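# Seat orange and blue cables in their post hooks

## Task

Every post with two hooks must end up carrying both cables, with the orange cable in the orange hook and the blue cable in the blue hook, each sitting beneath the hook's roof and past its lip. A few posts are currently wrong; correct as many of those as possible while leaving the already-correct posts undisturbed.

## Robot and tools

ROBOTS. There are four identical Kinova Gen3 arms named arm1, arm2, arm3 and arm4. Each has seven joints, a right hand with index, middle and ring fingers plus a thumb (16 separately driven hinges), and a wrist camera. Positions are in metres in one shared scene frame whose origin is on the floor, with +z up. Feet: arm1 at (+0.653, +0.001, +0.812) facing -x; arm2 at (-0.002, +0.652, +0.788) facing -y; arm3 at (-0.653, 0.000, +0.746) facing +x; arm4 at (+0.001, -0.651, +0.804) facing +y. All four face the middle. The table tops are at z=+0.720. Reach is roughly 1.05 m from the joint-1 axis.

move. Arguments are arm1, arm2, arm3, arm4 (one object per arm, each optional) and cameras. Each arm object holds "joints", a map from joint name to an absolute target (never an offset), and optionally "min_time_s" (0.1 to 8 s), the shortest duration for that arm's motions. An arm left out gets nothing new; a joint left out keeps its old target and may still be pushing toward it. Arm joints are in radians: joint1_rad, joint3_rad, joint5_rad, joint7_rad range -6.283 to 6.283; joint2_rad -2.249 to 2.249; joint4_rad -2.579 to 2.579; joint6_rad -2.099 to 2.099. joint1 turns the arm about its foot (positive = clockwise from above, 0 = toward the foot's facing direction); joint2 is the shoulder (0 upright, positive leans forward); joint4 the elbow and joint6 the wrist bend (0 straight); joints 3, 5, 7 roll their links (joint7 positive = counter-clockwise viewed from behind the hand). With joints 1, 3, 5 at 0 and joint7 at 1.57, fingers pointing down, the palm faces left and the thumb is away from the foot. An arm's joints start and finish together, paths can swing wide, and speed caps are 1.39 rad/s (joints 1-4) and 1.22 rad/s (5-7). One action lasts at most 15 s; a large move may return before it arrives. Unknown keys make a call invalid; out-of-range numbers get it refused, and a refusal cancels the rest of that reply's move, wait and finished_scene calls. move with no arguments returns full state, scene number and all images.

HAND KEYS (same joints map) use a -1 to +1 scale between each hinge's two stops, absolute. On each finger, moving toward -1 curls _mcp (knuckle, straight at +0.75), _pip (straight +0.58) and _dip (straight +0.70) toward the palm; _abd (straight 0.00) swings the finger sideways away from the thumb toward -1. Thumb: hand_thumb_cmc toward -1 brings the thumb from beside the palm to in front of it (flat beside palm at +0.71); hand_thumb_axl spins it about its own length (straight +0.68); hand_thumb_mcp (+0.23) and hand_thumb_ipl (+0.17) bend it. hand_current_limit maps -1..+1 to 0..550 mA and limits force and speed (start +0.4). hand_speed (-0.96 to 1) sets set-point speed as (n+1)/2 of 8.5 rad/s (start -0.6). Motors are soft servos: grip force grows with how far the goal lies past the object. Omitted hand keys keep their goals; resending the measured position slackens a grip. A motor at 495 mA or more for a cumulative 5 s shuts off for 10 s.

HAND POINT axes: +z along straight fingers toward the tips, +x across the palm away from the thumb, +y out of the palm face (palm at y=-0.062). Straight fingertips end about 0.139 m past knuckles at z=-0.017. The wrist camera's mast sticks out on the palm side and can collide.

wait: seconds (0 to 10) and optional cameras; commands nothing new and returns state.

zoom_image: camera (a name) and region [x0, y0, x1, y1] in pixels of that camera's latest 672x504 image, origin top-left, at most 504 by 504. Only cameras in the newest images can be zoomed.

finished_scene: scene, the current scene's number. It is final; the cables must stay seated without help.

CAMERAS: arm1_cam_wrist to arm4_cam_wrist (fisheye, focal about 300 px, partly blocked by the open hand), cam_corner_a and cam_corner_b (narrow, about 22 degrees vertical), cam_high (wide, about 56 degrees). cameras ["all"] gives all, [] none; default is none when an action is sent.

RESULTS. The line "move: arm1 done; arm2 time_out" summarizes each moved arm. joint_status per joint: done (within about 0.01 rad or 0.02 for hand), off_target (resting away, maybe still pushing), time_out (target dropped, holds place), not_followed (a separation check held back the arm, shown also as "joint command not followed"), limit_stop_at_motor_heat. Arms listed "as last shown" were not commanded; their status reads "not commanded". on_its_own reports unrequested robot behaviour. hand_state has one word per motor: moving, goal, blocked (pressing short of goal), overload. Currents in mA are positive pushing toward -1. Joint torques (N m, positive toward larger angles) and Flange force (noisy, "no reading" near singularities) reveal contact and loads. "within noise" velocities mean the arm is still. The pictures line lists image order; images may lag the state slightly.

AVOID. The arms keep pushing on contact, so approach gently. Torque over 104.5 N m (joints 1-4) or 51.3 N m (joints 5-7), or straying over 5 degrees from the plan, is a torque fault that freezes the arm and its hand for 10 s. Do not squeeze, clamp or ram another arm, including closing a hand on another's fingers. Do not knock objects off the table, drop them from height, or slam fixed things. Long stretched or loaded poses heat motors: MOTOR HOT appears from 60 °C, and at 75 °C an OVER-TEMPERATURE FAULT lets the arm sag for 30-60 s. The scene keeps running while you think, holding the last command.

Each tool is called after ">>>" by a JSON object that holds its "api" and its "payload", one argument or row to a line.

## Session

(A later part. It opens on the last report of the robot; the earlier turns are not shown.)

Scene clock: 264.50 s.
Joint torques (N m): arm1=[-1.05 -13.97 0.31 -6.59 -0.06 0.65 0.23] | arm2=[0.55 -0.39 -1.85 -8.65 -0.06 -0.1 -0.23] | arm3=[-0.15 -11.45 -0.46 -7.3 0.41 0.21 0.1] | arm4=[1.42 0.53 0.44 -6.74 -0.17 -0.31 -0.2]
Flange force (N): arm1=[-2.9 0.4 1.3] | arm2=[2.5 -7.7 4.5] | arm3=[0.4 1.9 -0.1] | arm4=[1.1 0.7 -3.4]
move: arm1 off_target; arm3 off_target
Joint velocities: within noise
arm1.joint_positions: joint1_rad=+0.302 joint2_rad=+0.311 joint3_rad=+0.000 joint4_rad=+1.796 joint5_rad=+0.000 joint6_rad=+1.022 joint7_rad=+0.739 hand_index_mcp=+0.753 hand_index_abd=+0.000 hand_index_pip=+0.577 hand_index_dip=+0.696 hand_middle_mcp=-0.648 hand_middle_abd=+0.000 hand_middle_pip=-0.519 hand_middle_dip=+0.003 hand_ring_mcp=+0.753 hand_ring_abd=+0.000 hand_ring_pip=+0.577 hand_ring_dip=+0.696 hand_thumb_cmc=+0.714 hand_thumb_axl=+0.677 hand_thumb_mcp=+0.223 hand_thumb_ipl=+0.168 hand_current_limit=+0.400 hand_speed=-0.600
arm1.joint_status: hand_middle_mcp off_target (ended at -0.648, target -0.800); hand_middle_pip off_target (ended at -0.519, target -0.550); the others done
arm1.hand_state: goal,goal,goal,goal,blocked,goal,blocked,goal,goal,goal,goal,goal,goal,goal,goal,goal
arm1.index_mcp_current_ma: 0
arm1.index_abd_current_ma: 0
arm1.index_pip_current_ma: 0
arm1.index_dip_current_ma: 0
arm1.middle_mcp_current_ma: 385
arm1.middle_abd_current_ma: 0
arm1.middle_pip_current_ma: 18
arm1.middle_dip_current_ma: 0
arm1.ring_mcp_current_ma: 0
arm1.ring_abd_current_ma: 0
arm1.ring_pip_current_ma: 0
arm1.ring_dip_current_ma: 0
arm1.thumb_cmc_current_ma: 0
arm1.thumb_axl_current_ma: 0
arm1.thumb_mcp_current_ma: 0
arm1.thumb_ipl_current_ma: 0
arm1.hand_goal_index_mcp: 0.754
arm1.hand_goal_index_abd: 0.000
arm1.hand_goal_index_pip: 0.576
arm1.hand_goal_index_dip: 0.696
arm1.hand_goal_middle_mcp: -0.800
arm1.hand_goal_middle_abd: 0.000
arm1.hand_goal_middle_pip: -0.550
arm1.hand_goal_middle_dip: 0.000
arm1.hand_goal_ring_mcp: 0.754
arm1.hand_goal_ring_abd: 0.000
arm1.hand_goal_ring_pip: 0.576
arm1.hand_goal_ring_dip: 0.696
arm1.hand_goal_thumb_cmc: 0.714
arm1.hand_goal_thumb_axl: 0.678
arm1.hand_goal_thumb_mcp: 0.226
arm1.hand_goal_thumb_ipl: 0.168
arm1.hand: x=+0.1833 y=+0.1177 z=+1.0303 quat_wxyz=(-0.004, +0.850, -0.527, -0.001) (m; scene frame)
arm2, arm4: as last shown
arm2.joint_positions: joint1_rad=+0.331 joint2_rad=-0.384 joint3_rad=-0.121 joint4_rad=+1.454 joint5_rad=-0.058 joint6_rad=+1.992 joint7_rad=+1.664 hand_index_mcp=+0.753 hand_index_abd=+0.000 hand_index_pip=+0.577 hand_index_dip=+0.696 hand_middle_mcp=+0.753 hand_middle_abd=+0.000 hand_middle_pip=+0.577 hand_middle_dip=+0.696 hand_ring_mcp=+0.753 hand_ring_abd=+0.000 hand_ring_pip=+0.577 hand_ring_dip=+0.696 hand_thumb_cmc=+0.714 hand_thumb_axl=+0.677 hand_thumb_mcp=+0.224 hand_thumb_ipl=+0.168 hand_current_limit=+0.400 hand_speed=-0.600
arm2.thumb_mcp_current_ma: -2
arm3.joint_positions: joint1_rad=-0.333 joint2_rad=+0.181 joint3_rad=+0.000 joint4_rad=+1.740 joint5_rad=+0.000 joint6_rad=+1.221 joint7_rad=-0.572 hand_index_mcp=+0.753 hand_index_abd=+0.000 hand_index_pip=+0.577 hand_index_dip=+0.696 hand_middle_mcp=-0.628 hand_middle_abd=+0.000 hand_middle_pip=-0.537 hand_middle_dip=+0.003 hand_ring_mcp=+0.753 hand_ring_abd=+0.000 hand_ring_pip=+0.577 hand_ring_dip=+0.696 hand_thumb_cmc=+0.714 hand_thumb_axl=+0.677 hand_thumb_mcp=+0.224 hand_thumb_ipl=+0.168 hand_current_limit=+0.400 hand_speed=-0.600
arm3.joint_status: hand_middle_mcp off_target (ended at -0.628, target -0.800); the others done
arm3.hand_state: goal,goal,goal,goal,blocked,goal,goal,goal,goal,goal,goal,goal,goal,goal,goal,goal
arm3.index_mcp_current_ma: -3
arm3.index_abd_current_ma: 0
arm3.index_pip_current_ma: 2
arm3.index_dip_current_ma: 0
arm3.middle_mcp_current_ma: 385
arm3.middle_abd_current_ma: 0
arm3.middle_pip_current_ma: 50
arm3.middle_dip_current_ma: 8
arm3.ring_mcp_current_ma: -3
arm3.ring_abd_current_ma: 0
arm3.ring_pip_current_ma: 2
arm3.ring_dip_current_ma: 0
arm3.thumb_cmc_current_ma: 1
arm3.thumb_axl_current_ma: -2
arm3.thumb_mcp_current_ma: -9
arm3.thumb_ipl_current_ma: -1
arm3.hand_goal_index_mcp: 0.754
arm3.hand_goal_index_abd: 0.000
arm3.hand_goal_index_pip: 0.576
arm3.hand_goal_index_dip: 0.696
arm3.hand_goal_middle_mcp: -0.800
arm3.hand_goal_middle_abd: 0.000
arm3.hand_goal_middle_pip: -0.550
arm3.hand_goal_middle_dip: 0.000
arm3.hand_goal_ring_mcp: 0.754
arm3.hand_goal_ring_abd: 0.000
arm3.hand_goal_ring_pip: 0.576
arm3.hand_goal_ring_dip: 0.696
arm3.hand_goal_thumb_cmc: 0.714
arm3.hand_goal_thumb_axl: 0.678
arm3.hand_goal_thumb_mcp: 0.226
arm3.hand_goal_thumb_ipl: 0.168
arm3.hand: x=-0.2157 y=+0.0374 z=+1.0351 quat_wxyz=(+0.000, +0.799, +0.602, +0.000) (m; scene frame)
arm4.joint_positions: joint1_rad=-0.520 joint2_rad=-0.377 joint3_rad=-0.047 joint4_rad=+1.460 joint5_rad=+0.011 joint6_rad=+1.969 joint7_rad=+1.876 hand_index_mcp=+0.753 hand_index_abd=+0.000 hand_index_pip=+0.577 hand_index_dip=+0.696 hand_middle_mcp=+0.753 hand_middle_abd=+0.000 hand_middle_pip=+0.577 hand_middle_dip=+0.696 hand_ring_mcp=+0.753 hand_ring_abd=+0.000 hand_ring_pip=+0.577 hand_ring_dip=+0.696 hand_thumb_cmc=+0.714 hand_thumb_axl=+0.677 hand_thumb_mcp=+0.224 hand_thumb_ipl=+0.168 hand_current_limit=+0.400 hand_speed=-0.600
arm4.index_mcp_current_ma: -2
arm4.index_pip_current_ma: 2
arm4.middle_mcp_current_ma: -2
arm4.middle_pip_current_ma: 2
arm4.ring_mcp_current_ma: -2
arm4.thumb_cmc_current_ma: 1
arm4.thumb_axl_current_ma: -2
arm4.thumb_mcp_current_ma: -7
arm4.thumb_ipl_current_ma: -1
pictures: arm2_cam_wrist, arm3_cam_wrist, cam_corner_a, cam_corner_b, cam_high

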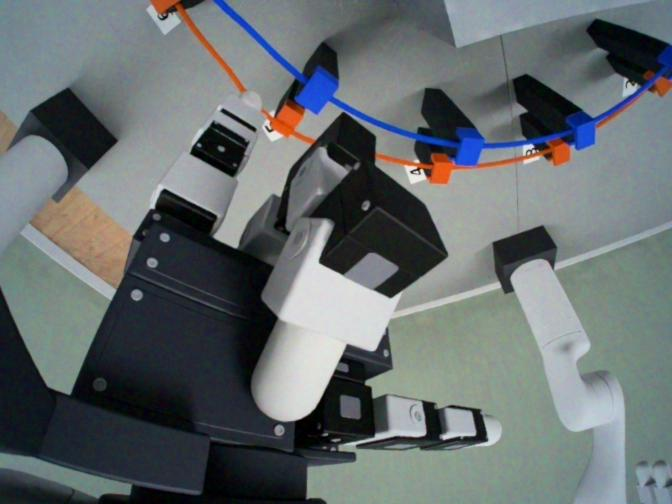

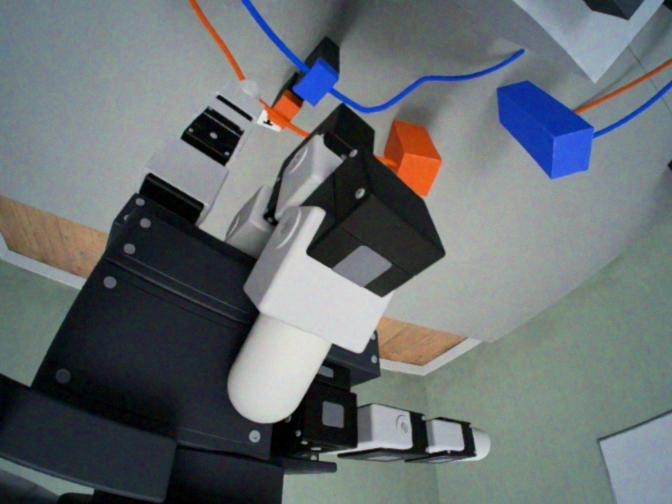

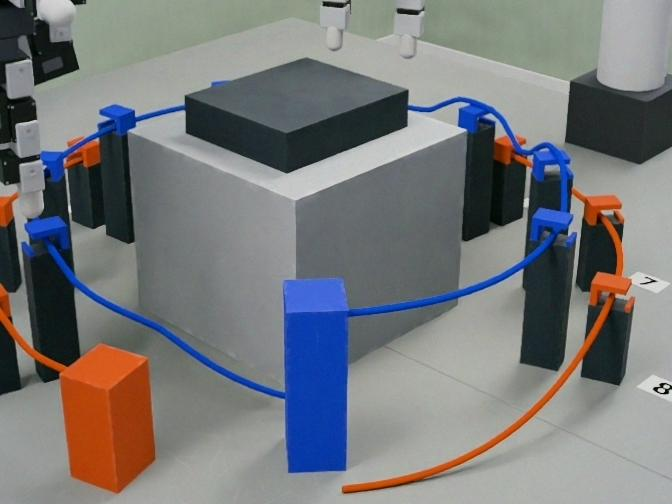

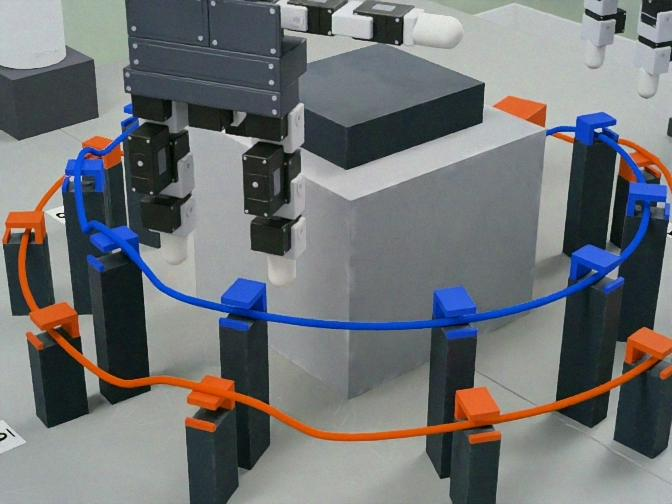

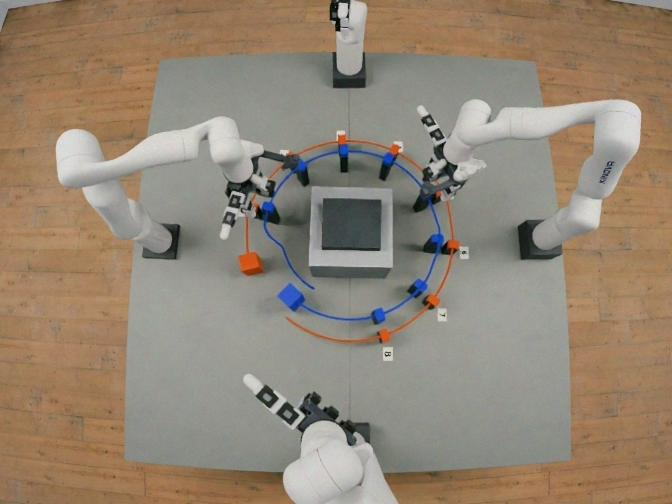

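>>> {"api": "move", "payload": {
  "arm1": {"joints":{"joint1_rad":0.29639,"joint2_rad":0.47122,"joint4_rad":1.94838,"joint6_rad":0.70971,"joint7_rad":0.7334,"hand_middle_mcp":-0.6},"min_time_s":1.1},
  "arm3": {"joints":{"joint1_rad":-0.33272,"joint2_rad":0.30352,"joint4_rad":1.94265,"joint6_rad":0.89542,"joint7_rad":-0.57197,"hand_middle_mcp":-0.58},"min_time_s":1.1},
  "cameras": ["arm2_cam_wrist","arm3_cam_wrist","cam_corner_a","cam_corner_b","cam_high"]
}}

>>> {"api": "zoom_image", "payload": {
  "camera": "cam_corner_b",
  "region": [130, 300, 310, 480]
}}

>>> {"api": "zoom_image", "payload": {
  "camera": "cam_high",
  "region": [210, 160, 310, 260]
}}

Scene clock: 300.80 s.
Joint torques (N m): arm1=[-1.07 -15.09 0.36 -4.92 -0.04 0.63 0.25] | arm2=[0.52 -0.4 -1.9 -8.66 -0.07 -0.14 -0.28] | arm3=[-0.18 -12.44 -0.42 -5.92 0.39 0.23 0.1] | arm4=[1.35 0.49 0.41 -6.71 -0.16 -0.31 -0.21]
Flange force (N): arm1=[-2.9 -0.5 1.9] | arm2=[2.6 -8.0 4.4] | arm3=[0.6 2.0 0.4] | arm4=[1.0 0.6 -3.5]
move: arm1 done; arm3 done
Joint velocities: within noise
arm1.joint_positions: joint1_rad=+0.296 joint2_rad=+0.471 joint3_rad=+0.000 joint4_rad=+1.948 joint5_rad=+0.000 joint6_rad=+0.710 joint7_rad=+0.733 hand_index_mcp=+0.753 hand_index_abd=+0.000 hand_index_pip=+0.577 hand_index_dip=+0.696 hand_middle_mcp=-0.594 hand_middle_abd=+0.000 hand_middle_pip=-0.547 hand_middle_dip=+0.002 hand_ring_mcp=+0.753 hand_ring_abd=+0.000 hand_ring_pip=+0.577 hand_ring_dip=+0.696 hand_thumb_cmc=+0.714 hand_thumb_axl=+0.677 hand_thumb_mcp=+0.223 hand_thumb_ipl=+0.168 hand_current_limit=+0.400 hand_speed=-0.600
arm1.joint_status: all done
arm1.hand_state: goal,goal,goal,goal,goal,goal,goal,goal,goal,goal,goal,goal,goal,goal,goal,goal
arm1.index_mcp_current_ma: 0
arm1.index_abd_current_ma: 0
arm1.index_pip_current_ma: 0
arm1.index_dip_current_ma: 0
arm1.middle_mcp_current_ma: 1
arm1.middle_abd_current_ma: 0
arm1.middle_pip_current_ma: 0
arm1.middle_dip_current_ma: 0
arm1.ring_mcp_current_ma: 0
arm1.ring_abd_current_ma: 0
arm1.ring_pip_current_ma: 0
arm1.ring_dip_current_ma: 0
arm1.thumb_cmc_current_ma: 0
arm1.thumb_axl_current_ma: 0
arm1.thumb_mcp_current_ma: 0
arm1.thumb_ipl_current_ma: 0
arm1.hand_goal_index_mcp: 0.754
arm1.hand_goal_index_abd: 0.000
arm1.hand_goal_index_pip: 0.576
arm1.hand_goal_index_dip: 0.696
arm1.hand_goal_middle_mcp: -0.600
arm1.hand_goal_middle_abd: 0.000
arm1.hand_goal_middle_pip: -0.550
arm1.hand_goal_middle_dip: 0.000
arm1.hand_goal_ring_mcp: 0.754
arm1.hand_goal_ring_abd: 0.000
arm1.hand_goal_ring_pip: 0.576
arm1.hand_goal_ring_dip: 0.696
arm1.hand_goal_thumb_cmc: 0.714
arm1.hand_goal_thumb_axl: 0.678
arm1.hand_goal_thumb_mcp: 0.226
arm1.hand_goal_thumb_ipl: 0.168
arm1.on_its_own: hand_middle_pip moved -0.028 to your old target -0.550
arm1.hand: x=+0.1843 y=+0.1159 z=+0.9294 quat_wxyz=(-0.004, +0.850, -0.527, -0.001) (m; scene frame)
arm2, arm4: as last shown
arm3.joint_positions: joint1_rad=-0.333 joint2_rad=+0.304 joint3_rad=+0.000 joint4_rad=+1.943 joint5_rad=+0.000 joint6_rad=+0.895 joint7_rad=-0.572 hand_index_mcp=+0.753 hand_index_abd=+0.000 hand_index_pip=+0.577 hand_index_dip=+0.696 hand_middle_mcp=-0.575 hand_middle_abd=+0.000 hand_middle_pip=-0.547 hand_middle_dip=+0.002 hand_ring_mcp=+0.753 hand_ring_abd=+0.000 hand_ring_pip=+0.577 hand_ring_dip=+0.696 hand_thumb_cmc=+0.714 hand_thumb_axl=+0.677 hand_thumb_mcp=+0.224 hand_thumb_ipl=+0.168 hand_current_limit=+0.400 hand_speed=-0.600
arm3.joint_status: all done
arm3.hand_state: goal,goal,goal,goal,goal,goal,goal,goal,goal,goal,goal,goal,goal,goal,goal,goal
arm3.index_mcp_current_ma: -3
arm3.index_abd_current_ma: 0
arm3.index_pip_current_ma: 2
arm3.index_dip_current_ma: 0
arm3.middle_mcp_current_ma: 20
arm3.middle_abd_current_ma: 0
arm3.middle_pip_current_ma: 9
arm3.middle_dip_current_ma: 8
arm3.ring_mcp_current_ma: -3
arm3.ring_abd_current_ma: 0
arm3.ring_pip_current_ma: 2
arm3.ring_dip_current_ma: 0
arm3.thumb_cmc_current_ma: 1
arm3.thumb_axl_current_ma: -2
arm3.thumb_mcp_current_ma: -9
arm3.thumb_ipl_current_ma: -1
arm3.hand_goal_index_mcp: 0.754
arm3.hand_goal_index_abd: 0.000
arm3.hand_goal_index_pip: 0.576
arm3.hand_goal_index_dip: 0.696
arm3.hand_goal_middle_mcp: -0.580
arm3.hand_goal_middle_abd: 0.000
arm3.hand_goal_middle_pip: -0.550
arm3.hand_goal_middle_dip: 0.000
arm3.hand_goal_ring_mcp: 0.754
arm3.hand_goal_ring_abd: 0.000
arm3.hand_goal_ring_pip: 0.576
arm3.hand_goal_ring_dip: 0.696
arm3.hand_goal_thumb_cmc: 0.714
arm3.hand_goal_thumb_axl: 0.678
arm3.hand_goal_thumb_mcp: 0.226
arm3.hand_goal_thumb_ipl: 0.168
arm3.hand: x=-0.2156 y=+0.0375 z=+0.9341 quat_wxyz=(+0.000, +0.799, +0.602, +0.000) (m; scene frame)
pictures: arm2_cam_wrist, arm3_cam_wrist, cam_corner_a, cam_corner_b, cam_high

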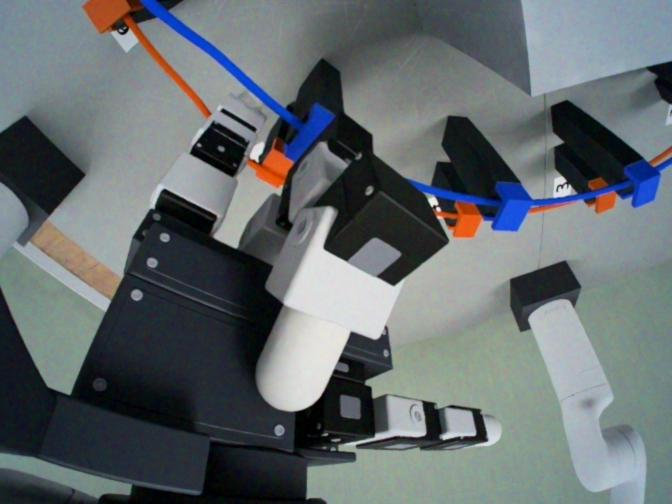

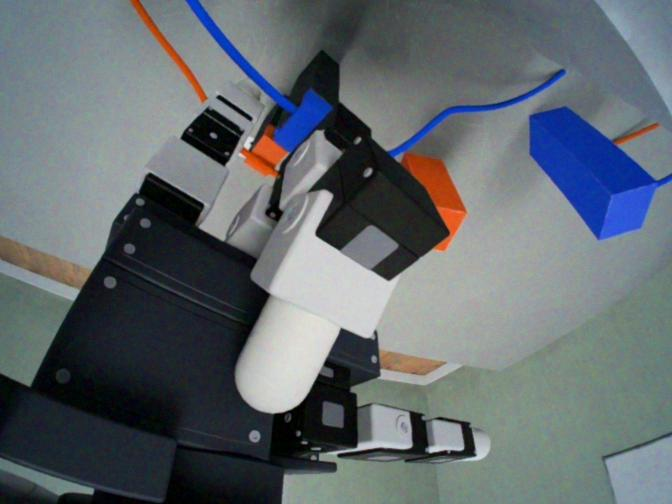

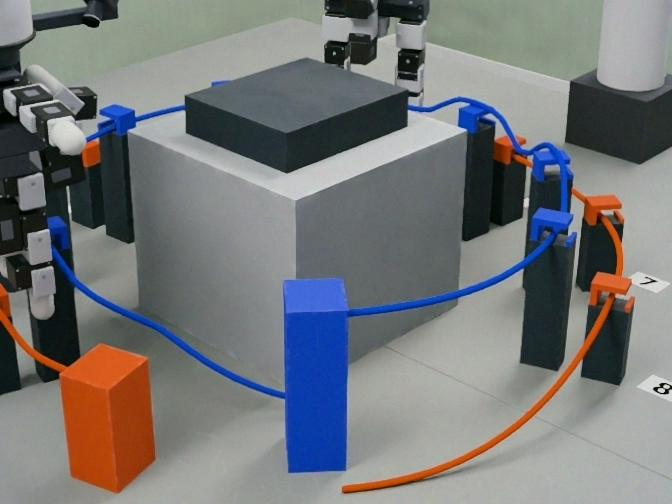

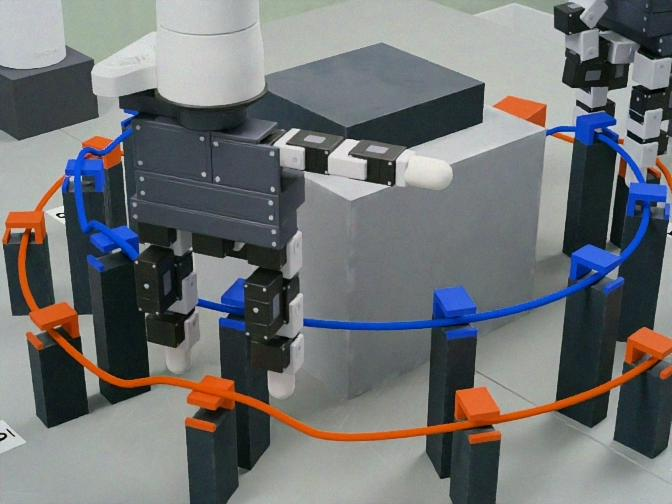

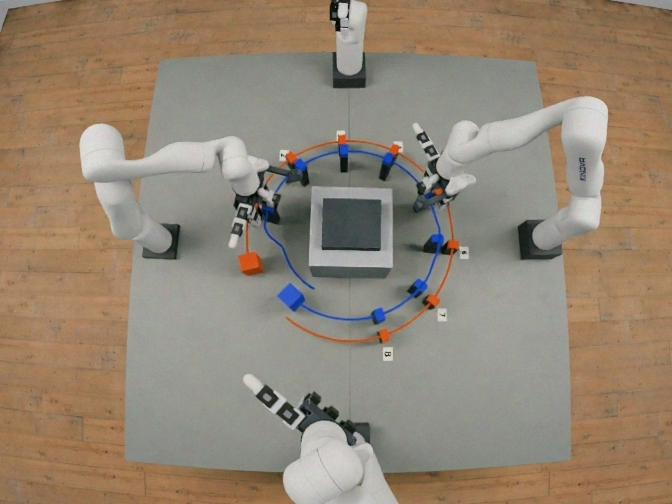

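Scaled by 2.800 from the camera's 672x504 image, which has a finer 960x720 frame.

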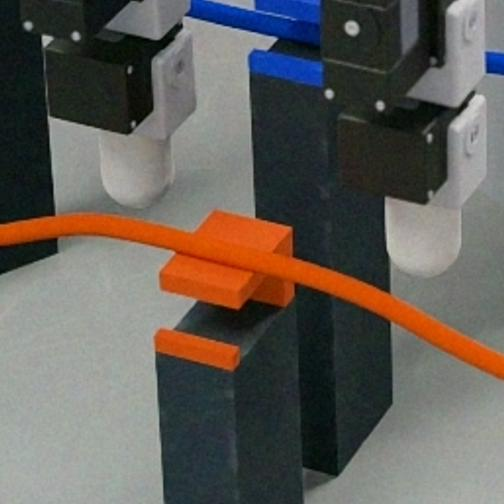

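Scaled by 5.040 from the camera's 672x504 image, which has a finer 960x720 frame.

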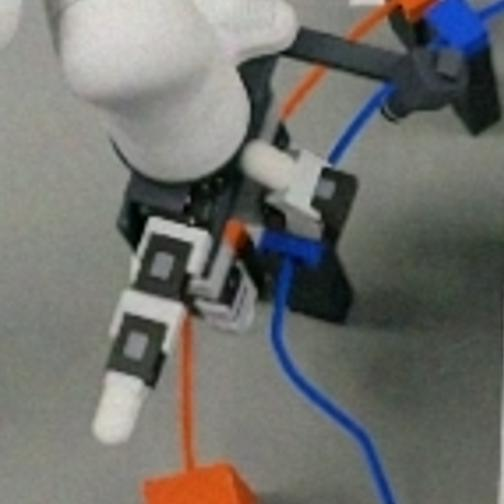

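>>> {"api": "move", "payload": {
  "arm1": {"joints":{"joint1_rad":0.37644,"joint2_rad":0.42293,"joint4_rad":2.04317,"joint6_rad":0.66384,"joint7_rad":0.81345},"min_time_s":1.5},
  "arm3": {"joints":{"joint1_rad":-0.40401,"joint2_rad":0.22744,"joint4_rad":2.05369,"joint6_rad":0.86046,"joint7_rad":-0.64326},"min_time_s":1.5}
}}

>>> {"api": "move", "payload": {
  "arm1": {"joints":{"joint1_rad":0.37589,"joint2_rad":0.47513,"joint4_rad":2.06829,"joint6_rad":0.58652,"joint7_rad":0.8129},"min_time_s":1.0},
  "arm3": {"joints":{"joint1_rad":-0.40401,"joint2_rad":0.27163,"joint4_rad":2.09365,"joint6_rad":0.77631,"joint7_rad":-0.64326},"min_time_s":1.0},
  "cameras": ["arm2_cam_wrist","arm3_cam_wrist","cam_corner_a","cam_corner_b","cam_high"]
}}

>>> {"api": "zoom_image", "payload": {
  "camera": "cam_corner_b",
  "region": [130, 320, 290, 480]
}}

>>> {"api": "zoom_image", "payload": {
  "camera": "arm3_cam_wrist",
  "region": [180, 0, 380, 200]
}}

>>> {"api": "zoom_image", "payload": {
  "camera": "cam_high",
  "region": [220, 180, 290, 250]
}}

Scene clock: 329.37 s.
Joint torques (N m): arm1=[-1.02 -13.92 0.43 -4.34 -0.04 0.81 0.21] | arm2=[0.5 -0.41 -1.86 -8.7 -0.08 -0.16 -0.31] | arm3=[-0.43 -10.88 -0.84 -5.49 0.08 0.4 0.09] | arm4=[1.45 0.42 0.51 -6.72 -0.17 -0.35 -0.2]
Flange force (N): arm1=[-3.4 -0.4 2.4] | arm2=[2.7 -8.0 4.5] | arm3=[0.2 3.0 0.6] | arm4=[0.8 0.8 -3.7]
move: arm1 done; arm3 done
Joint velocities: within noise
arm1.joint_positions: joint1_rad=+0.376 joint2_rad=+0.423 joint3_rad=+0.000 joint4_rad=+2.043 joint5_rad=+0.000 joint6_rad=+0.664 joint7_rad=+0.813 hand_index_mcp=+0.749 hand_index_abd=+0.000 hand_index_pip=+0.575 hand_index_dip=+0.696 hand_middle_mcp=-0.594 hand_middle_abd=+0.000 hand_middle_pip=-0.547 hand_middle_dip=+0.002 hand_ring_mcp=+0.753 hand_ring_abd=+0.000 hand_ring_pip=+0.577 hand_ring_dip=+0.696 hand_thumb_cmc=+0.714 hand_thumb_axl=+0.677 hand_thumb_mcp=+0.223 hand_thumb_ipl=+0.168 hand_current_limit=+0.400 hand_speed=-0.600
arm1.joint_status: all done
arm1.hand_state: goal,goal,goal,goal,goal,goal,goal,goal,goal,goal,goal,goal,goal,goal,goal,goal
arm1.index_mcp_current_ma: -1
arm1.index_abd_current_ma: 0
arm1.index_pip_current_ma: 0
arm1.index_dip_current_ma: 0
arm1.middle_mcp_current_ma: 1
arm1.middle_abd_current_ma: 0
arm1.middle_pip_current_ma: 0
arm1.middle_dip_current_ma: 0
arm1.ring_mcp_current_ma: 0
arm1.ring_abd_current_ma: 0
arm1.ring_pip_current_ma: 0
arm1.ring_dip_current_ma: 0
arm1.thumb_cmc_current_ma: 0
arm1.thumb_axl_current_ma: 0
arm1.thumb_mcp_current_ma: 0
arm1.thumb_ipl_current_ma: 0
arm1.hand_goal_index_mcp: 0.754
arm1.hand_goal_index_abd: 0.000
arm1.hand_goal_index_pip: 0.576
arm1.hand_goal_index_dip: 0.696
arm1.hand_goal_middle_mcp: -0.600
arm1.hand_goal_middle_abd: 0.000
arm1.hand_goal_middle_pip: -0.550
arm1.hand_goal_middle_dip: 0.000
arm1.hand_goal_ring_mcp: 0.754
arm1.hand_goal_ring_abd: 0.000
arm1.hand_goal_ring_pip: 0.576
arm1.hand_goal_ring_dip: 0.696
arm1.hand_goal_thumb_cmc: 0.714
arm1.hand_goal_thumb_axl: 0.678
arm1.hand_goal_thumb_mcp: 0.226
arm1.hand_goal_thumb_ipl: 0.168
arm1.hand: x=+0.2240 y=+0.1357 z=+0.9293 quat_wxyz=(-0.005, +0.850, -0.527, -0.001) (m; scene frame)
arm2, arm4: as last shown
arm3.joint_positions: joint1_rad=-0.404 joint2_rad=+0.227 joint3_rad=+0.000 joint4_rad=+2.054 joint5_rad=+0.000 joint6_rad=+0.860 joint7_rad=-0.643 hand_index_mcp=+0.742 hand_index_abd=+0.002 hand_index_pip=+0.569 hand_index_dip=+0.693 hand_middle_mcp=-0.575 hand_middle_abd=+0.000 hand_middle_pip=-0.547 hand_middle_dip=+0.002 hand_ring_mcp=+0.749 hand_ring_abd=+0.003 hand_ring_pip=+0.575 hand_ring_dip=+0.696 hand_thumb_cmc=+0.714 hand_thumb_axl=+0.677 hand_thumb_mcp=+0.224 hand_thumb_ipl=+0.168 hand_current_limit=+0.400 hand_speed=-0.600
arm3.joint_status: all done
arm3.hand_state: goal,goal,goal,goal,goal,goal,goal,goal,goal,goal,goal,goal,goal,goal,goal,goal
arm3.index_mcp_current_ma: -49
arm3.index_abd_current_ma: 6
arm3.index_pip_current_ma: -26
arm3.index_dip_current_ma: -9
arm3.middle_mcp_current_ma: 20
arm3.middle_abd_current_ma: 0
arm3.middle_pip_current_ma: 9
arm3.middle_dip_current_ma: 8
arm3.ring_mcp_current_ma: -19
arm3.ring_abd_current_ma: 8
arm3.ring_pip_current_ma: -4
arm3.ring_dip_current_ma: 0
arm3.thumb_cmc_current_ma: 1
arm3.thumb_axl_current_ma: -2
arm3.thumb_mcp_current_ma: -9
arm3.thumb_ipl_current_ma: -1
arm3.hand_goal_index_mcp: 0.754
arm3.hand_goal_index_abd: 0.000
arm3.hand_goal_index_pip: 0.576
arm3.hand_goal_index_dip: 0.696
arm3.hand_goal_middle_mcp: -0.580
arm3.hand_goal_middle_abd: 0.000
arm3.hand_goal_middle_pip: -0.550
arm3.hand_goal_middle_dip: 0.000
arm3.hand_goal_ring_mcp: 0.754
arm3.hand_goal_ring_abd: 0.000
arm3.hand_goal_ring_pip: 0.576
arm3.hand_goal_ring_dip: 0.696
arm3.hand_goal_thumb_cmc: 0.714
arm3.hand_goal_thumb_axl: 0.678
arm3.hand_goal_thumb_mcp: 0.226
arm3.hand_goal_thumb_ipl: 0.168
arm3.hand: x=-0.2578 y=+0.0496 z=+0.9340 quat_wxyz=(+0.000, +0.799, +0.602, +0.000) (m; scene frame)
pictures: none

Scene clock: 330.67 s.
Joint torques (N m): arm1=[-1.02 -14.27 0.42 -3.95 -0.02 0.74 0.21] | arm2=[0.57 -0.45 -1.89 -8.68 -0.03 -0.15 -0.27] | arm3=[-0.14 -11.05 -0.46 -4.9 0.37 0.37 0.12] | arm4=[1.44 0.46 0.44 -6.71 -0.14 -0.34 -0.2]
Flange force (N): arm1=[-3.1 -0.9 2.4] | arm2=[2.6 -7.9 4.4] | arm3=[1.1 2.4 0.2] | arm4=[0.9 0.7 -3.7]
move: arm1 done; arm3 done
Joint velocities: within noise
arm1.joint_positions: joint1_rad=+0.376 joint2_rad=+0.475 joint3_rad=+0.000 joint4_rad=+2.068 joint5_rad=+0.000 joint6_rad=+0.587 joint7_rad=+0.813 hand_index_mcp=+0.749 hand_index_abd=+0.000 hand_index_pip=+0.575 hand_index_dip=+0.696 hand_middle_mcp=-0.594 hand_middle_abd=+0.000 hand_middle_pip=-0.547 hand_middle_dip=+0.002 hand_ring_mcp=+0.753 hand_ring_abd=+0.000 hand_ring_pip=+0.577 hand_ring_dip=+0.696 hand_thumb_cmc=+0.714 hand_thumb_axl=+0.677 hand_thumb_mcp=+0.223 hand_thumb_ipl=+0.168 hand_current_limit=+0.400 hand_speed=-0.600
arm1.joint_status: all done
arm1.hand_state: goal,goal,goal,goal,goal,goal,goal,goal,goal,goal,goal,goal,goal,goal,goal,goal
arm1.index_mcp_current_ma: -1
arm1.index_abd_current_ma: 0
arm1.index_pip_current_ma: 0
arm1.index_dip_current_ma: 0
arm1.middle_mcp_current_ma: 1
arm1.middle_abd_current_ma: 0
arm1.middle_pip_current_ma: 0
arm1.middle_dip_current_ma: 0
arm1.ring_mcp_current_ma: 0
arm1.ring_abd_current_ma: 0
arm1.ring_pip_current_ma: 0
arm1.ring_dip_current_ma: 0
arm1.thumb_cmc_current_ma: 0
arm1.thumb_axl_current_ma: 0
arm1.thumb_mcp_current_ma: 0
arm1.thumb_ipl_current_ma: 0
arm1.hand_goal_index_mcp: 0.754
arm1.hand_goal_index_abd: 0.000
arm1.hand_goal_index_pip: 0.576
arm1.hand_goal_index_dip: 0.696
arm1.hand_goal_middle_mcp: -0.600
arm1.hand_goal_middle_abd: 0.000
arm1.hand_goal_middle_pip: -0.550
arm1.hand_goal_middle_dip: 0.000
arm1.hand_goal_ring_mcp: 0.754
arm1.hand_goal_ring_abd: 0.000
arm1.hand_goal_ring_pip: 0.576
arm1.hand_goal_ring_dip: 0.696
arm1.hand_goal_thumb_cmc: 0.714
arm1.hand_goal_thumb_axl: 0.678
arm1.hand_goal_thumb_mcp: 0.226
arm1.hand_goal_thumb_ipl: 0.168
arm1.hand: x=+0.2240 y=+0.1357 z=+0.9053 quat_wxyz=(-0.005, +0.850, -0.527, -0.001) (m; scene frame)
arm2, arm4: as last shown
arm3.joint_positions: joint1_rad=-0.404 joint2_rad=+0.272 joint3_rad=+0.000 joint4_rad=+2.094 joint5_rad=+0.000 joint6_rad=+0.776 joint7_rad=-0.643 hand_index_mcp=+0.745 hand_index_abd=-0.002 hand_index_pip=+0.570 hand_index_dip=+0.693 hand_middle_mcp=-0.575 hand_middle_abd=+0.000 hand_middle_pip=-0.547 hand_middle_dip=+0.002 hand_ring_mcp=+0.749 hand_ring_abd=+0.003 hand_ring_pip=+0.575 hand_ring_dip=+0.696 hand_thumb_cmc=+0.714 hand_thumb_axl=+0.677 hand_thumb_mcp=+0.224 hand_thumb_ipl=+0.168 hand_current_limit=+0.400 hand_speed=-0.600
arm3.joint_status: all done
arm3.hand_state: goal,goal,goal,goal,goal,goal,goal,goal,goal,goal,goal,goal,goal,goal,goal,goal
arm3.index_mcp_current_ma: -34
arm3.index_abd_current_ma: -4
arm3.index_pip_current_ma: -22
arm3.index_dip_current_ma: -9
arm3.middle_mcp_current_ma: 20
arm3.middle_abd_current_ma: 0
arm3.middle_pip_current_ma: 9
arm3.middle_dip_current_ma: 8
arm3.ring_mcp_current_ma: -19
arm3.ring_abd_current_ma: 8
arm3.ring_pip_current_ma: -4
arm3.ring_dip_current_ma: 0
arm3.thumb_cmc_current_ma: 1
arm3.thumb_axl_current_ma: -2
arm3.thumb_mcp_current_ma: -9
arm3.thumb_ipl_current_ma: -1
arm3.hand_goal_index_mcp: 0.754
arm3.hand_goal_index_abd: 0.000
arm3.hand_goal_index_pip: 0.576
arm3.hand_goal_index_dip: 0.696
arm3.hand_goal_middle_mcp: -0.580
arm3.hand_goal_middle_abd: 0.000
arm3.hand_goal_middle_pip: -0.550
arm3.hand_goal_middle_dip: 0.000
arm3.hand_goal_ring_mcp: 0.754
arm3.hand_goal_ring_abd: 0.000
arm3.hand_goal_ring_pip: 0.576
arm3.hand_goal_ring_dip: 0.696
arm3.hand_goal_thumb_cmc: 0.714
arm3.hand_goal_thumb_axl: 0.678
arm3.hand_goal_thumb_mcp: 0.226
arm3.hand_goal_thumb_ipl: 0.168
arm3.hand: x=-0.2579 y=+0.0496 z=+0.9101 quat_wxyz=(+0.000, +0.799, +0.602, +0.000) (m; scene frame)
pictures: arm2_cam_wrist, arm3_cam_wrist, cam_corner_a, cam_corner_b, cam_high

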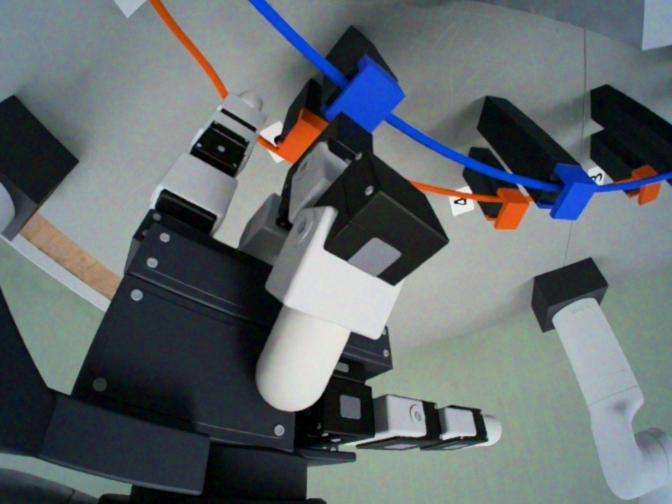

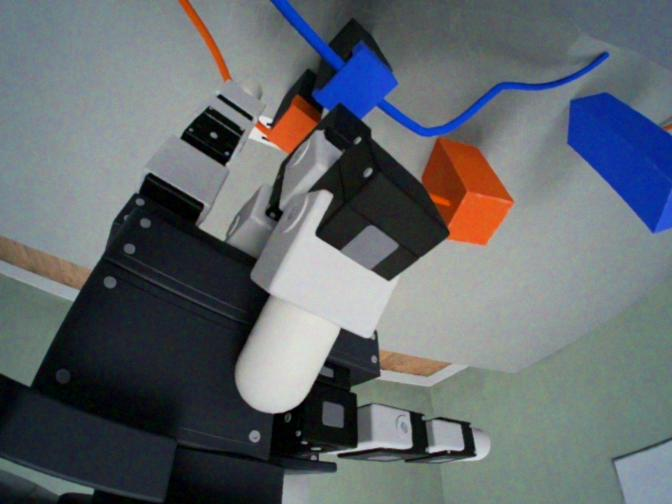

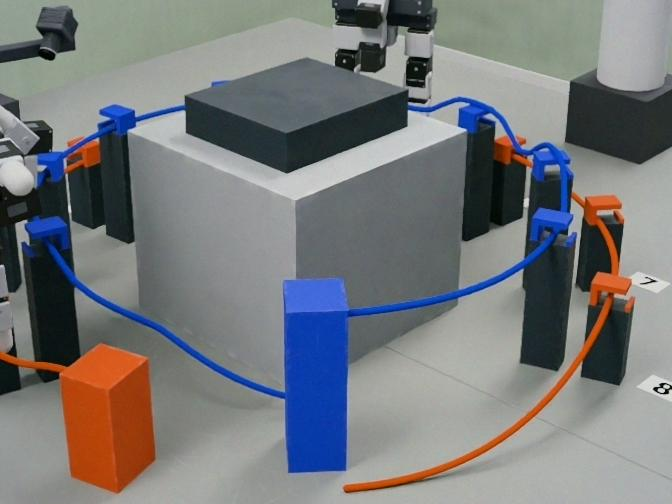

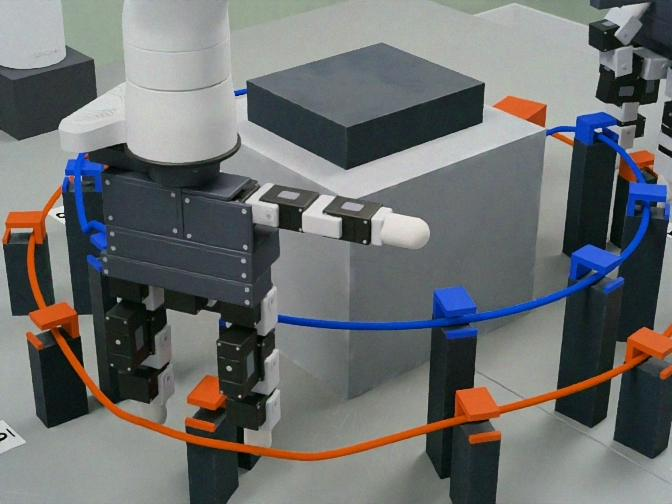

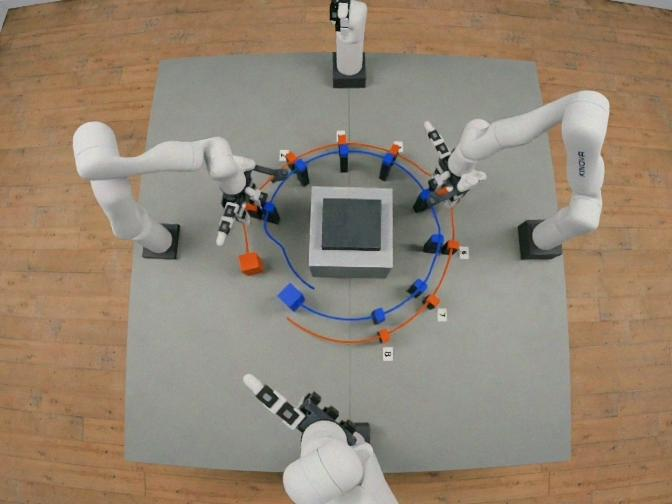

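Scaled by 3.150 from the camera's 672x504 image, which has a finer 960x720 frame.

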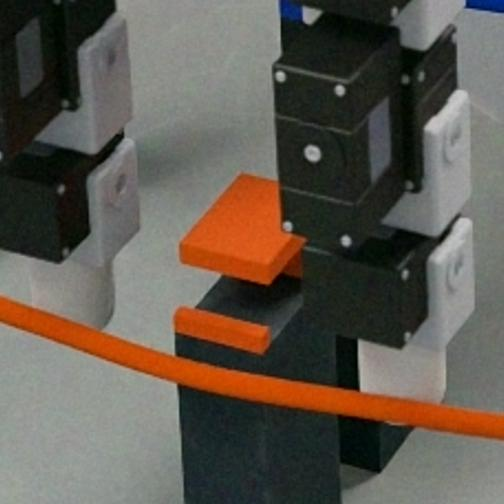

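Scaled by 2.520 from the camera's 672x504 image, which has a finer 960x720 frame.

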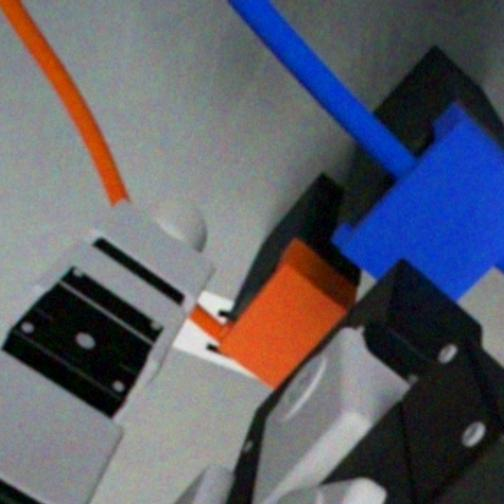

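Scaled by 7.200 from the camera's 672x504 image, which has a finer 960x720 frame.

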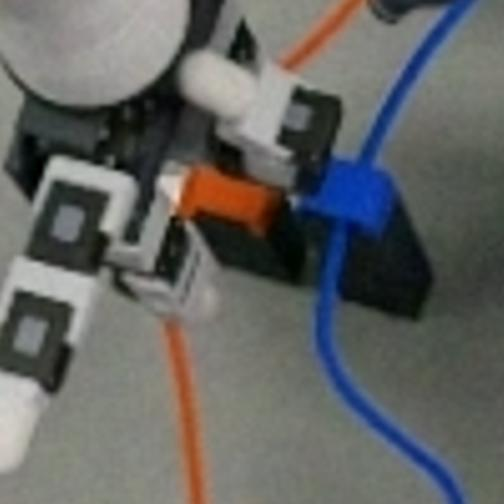

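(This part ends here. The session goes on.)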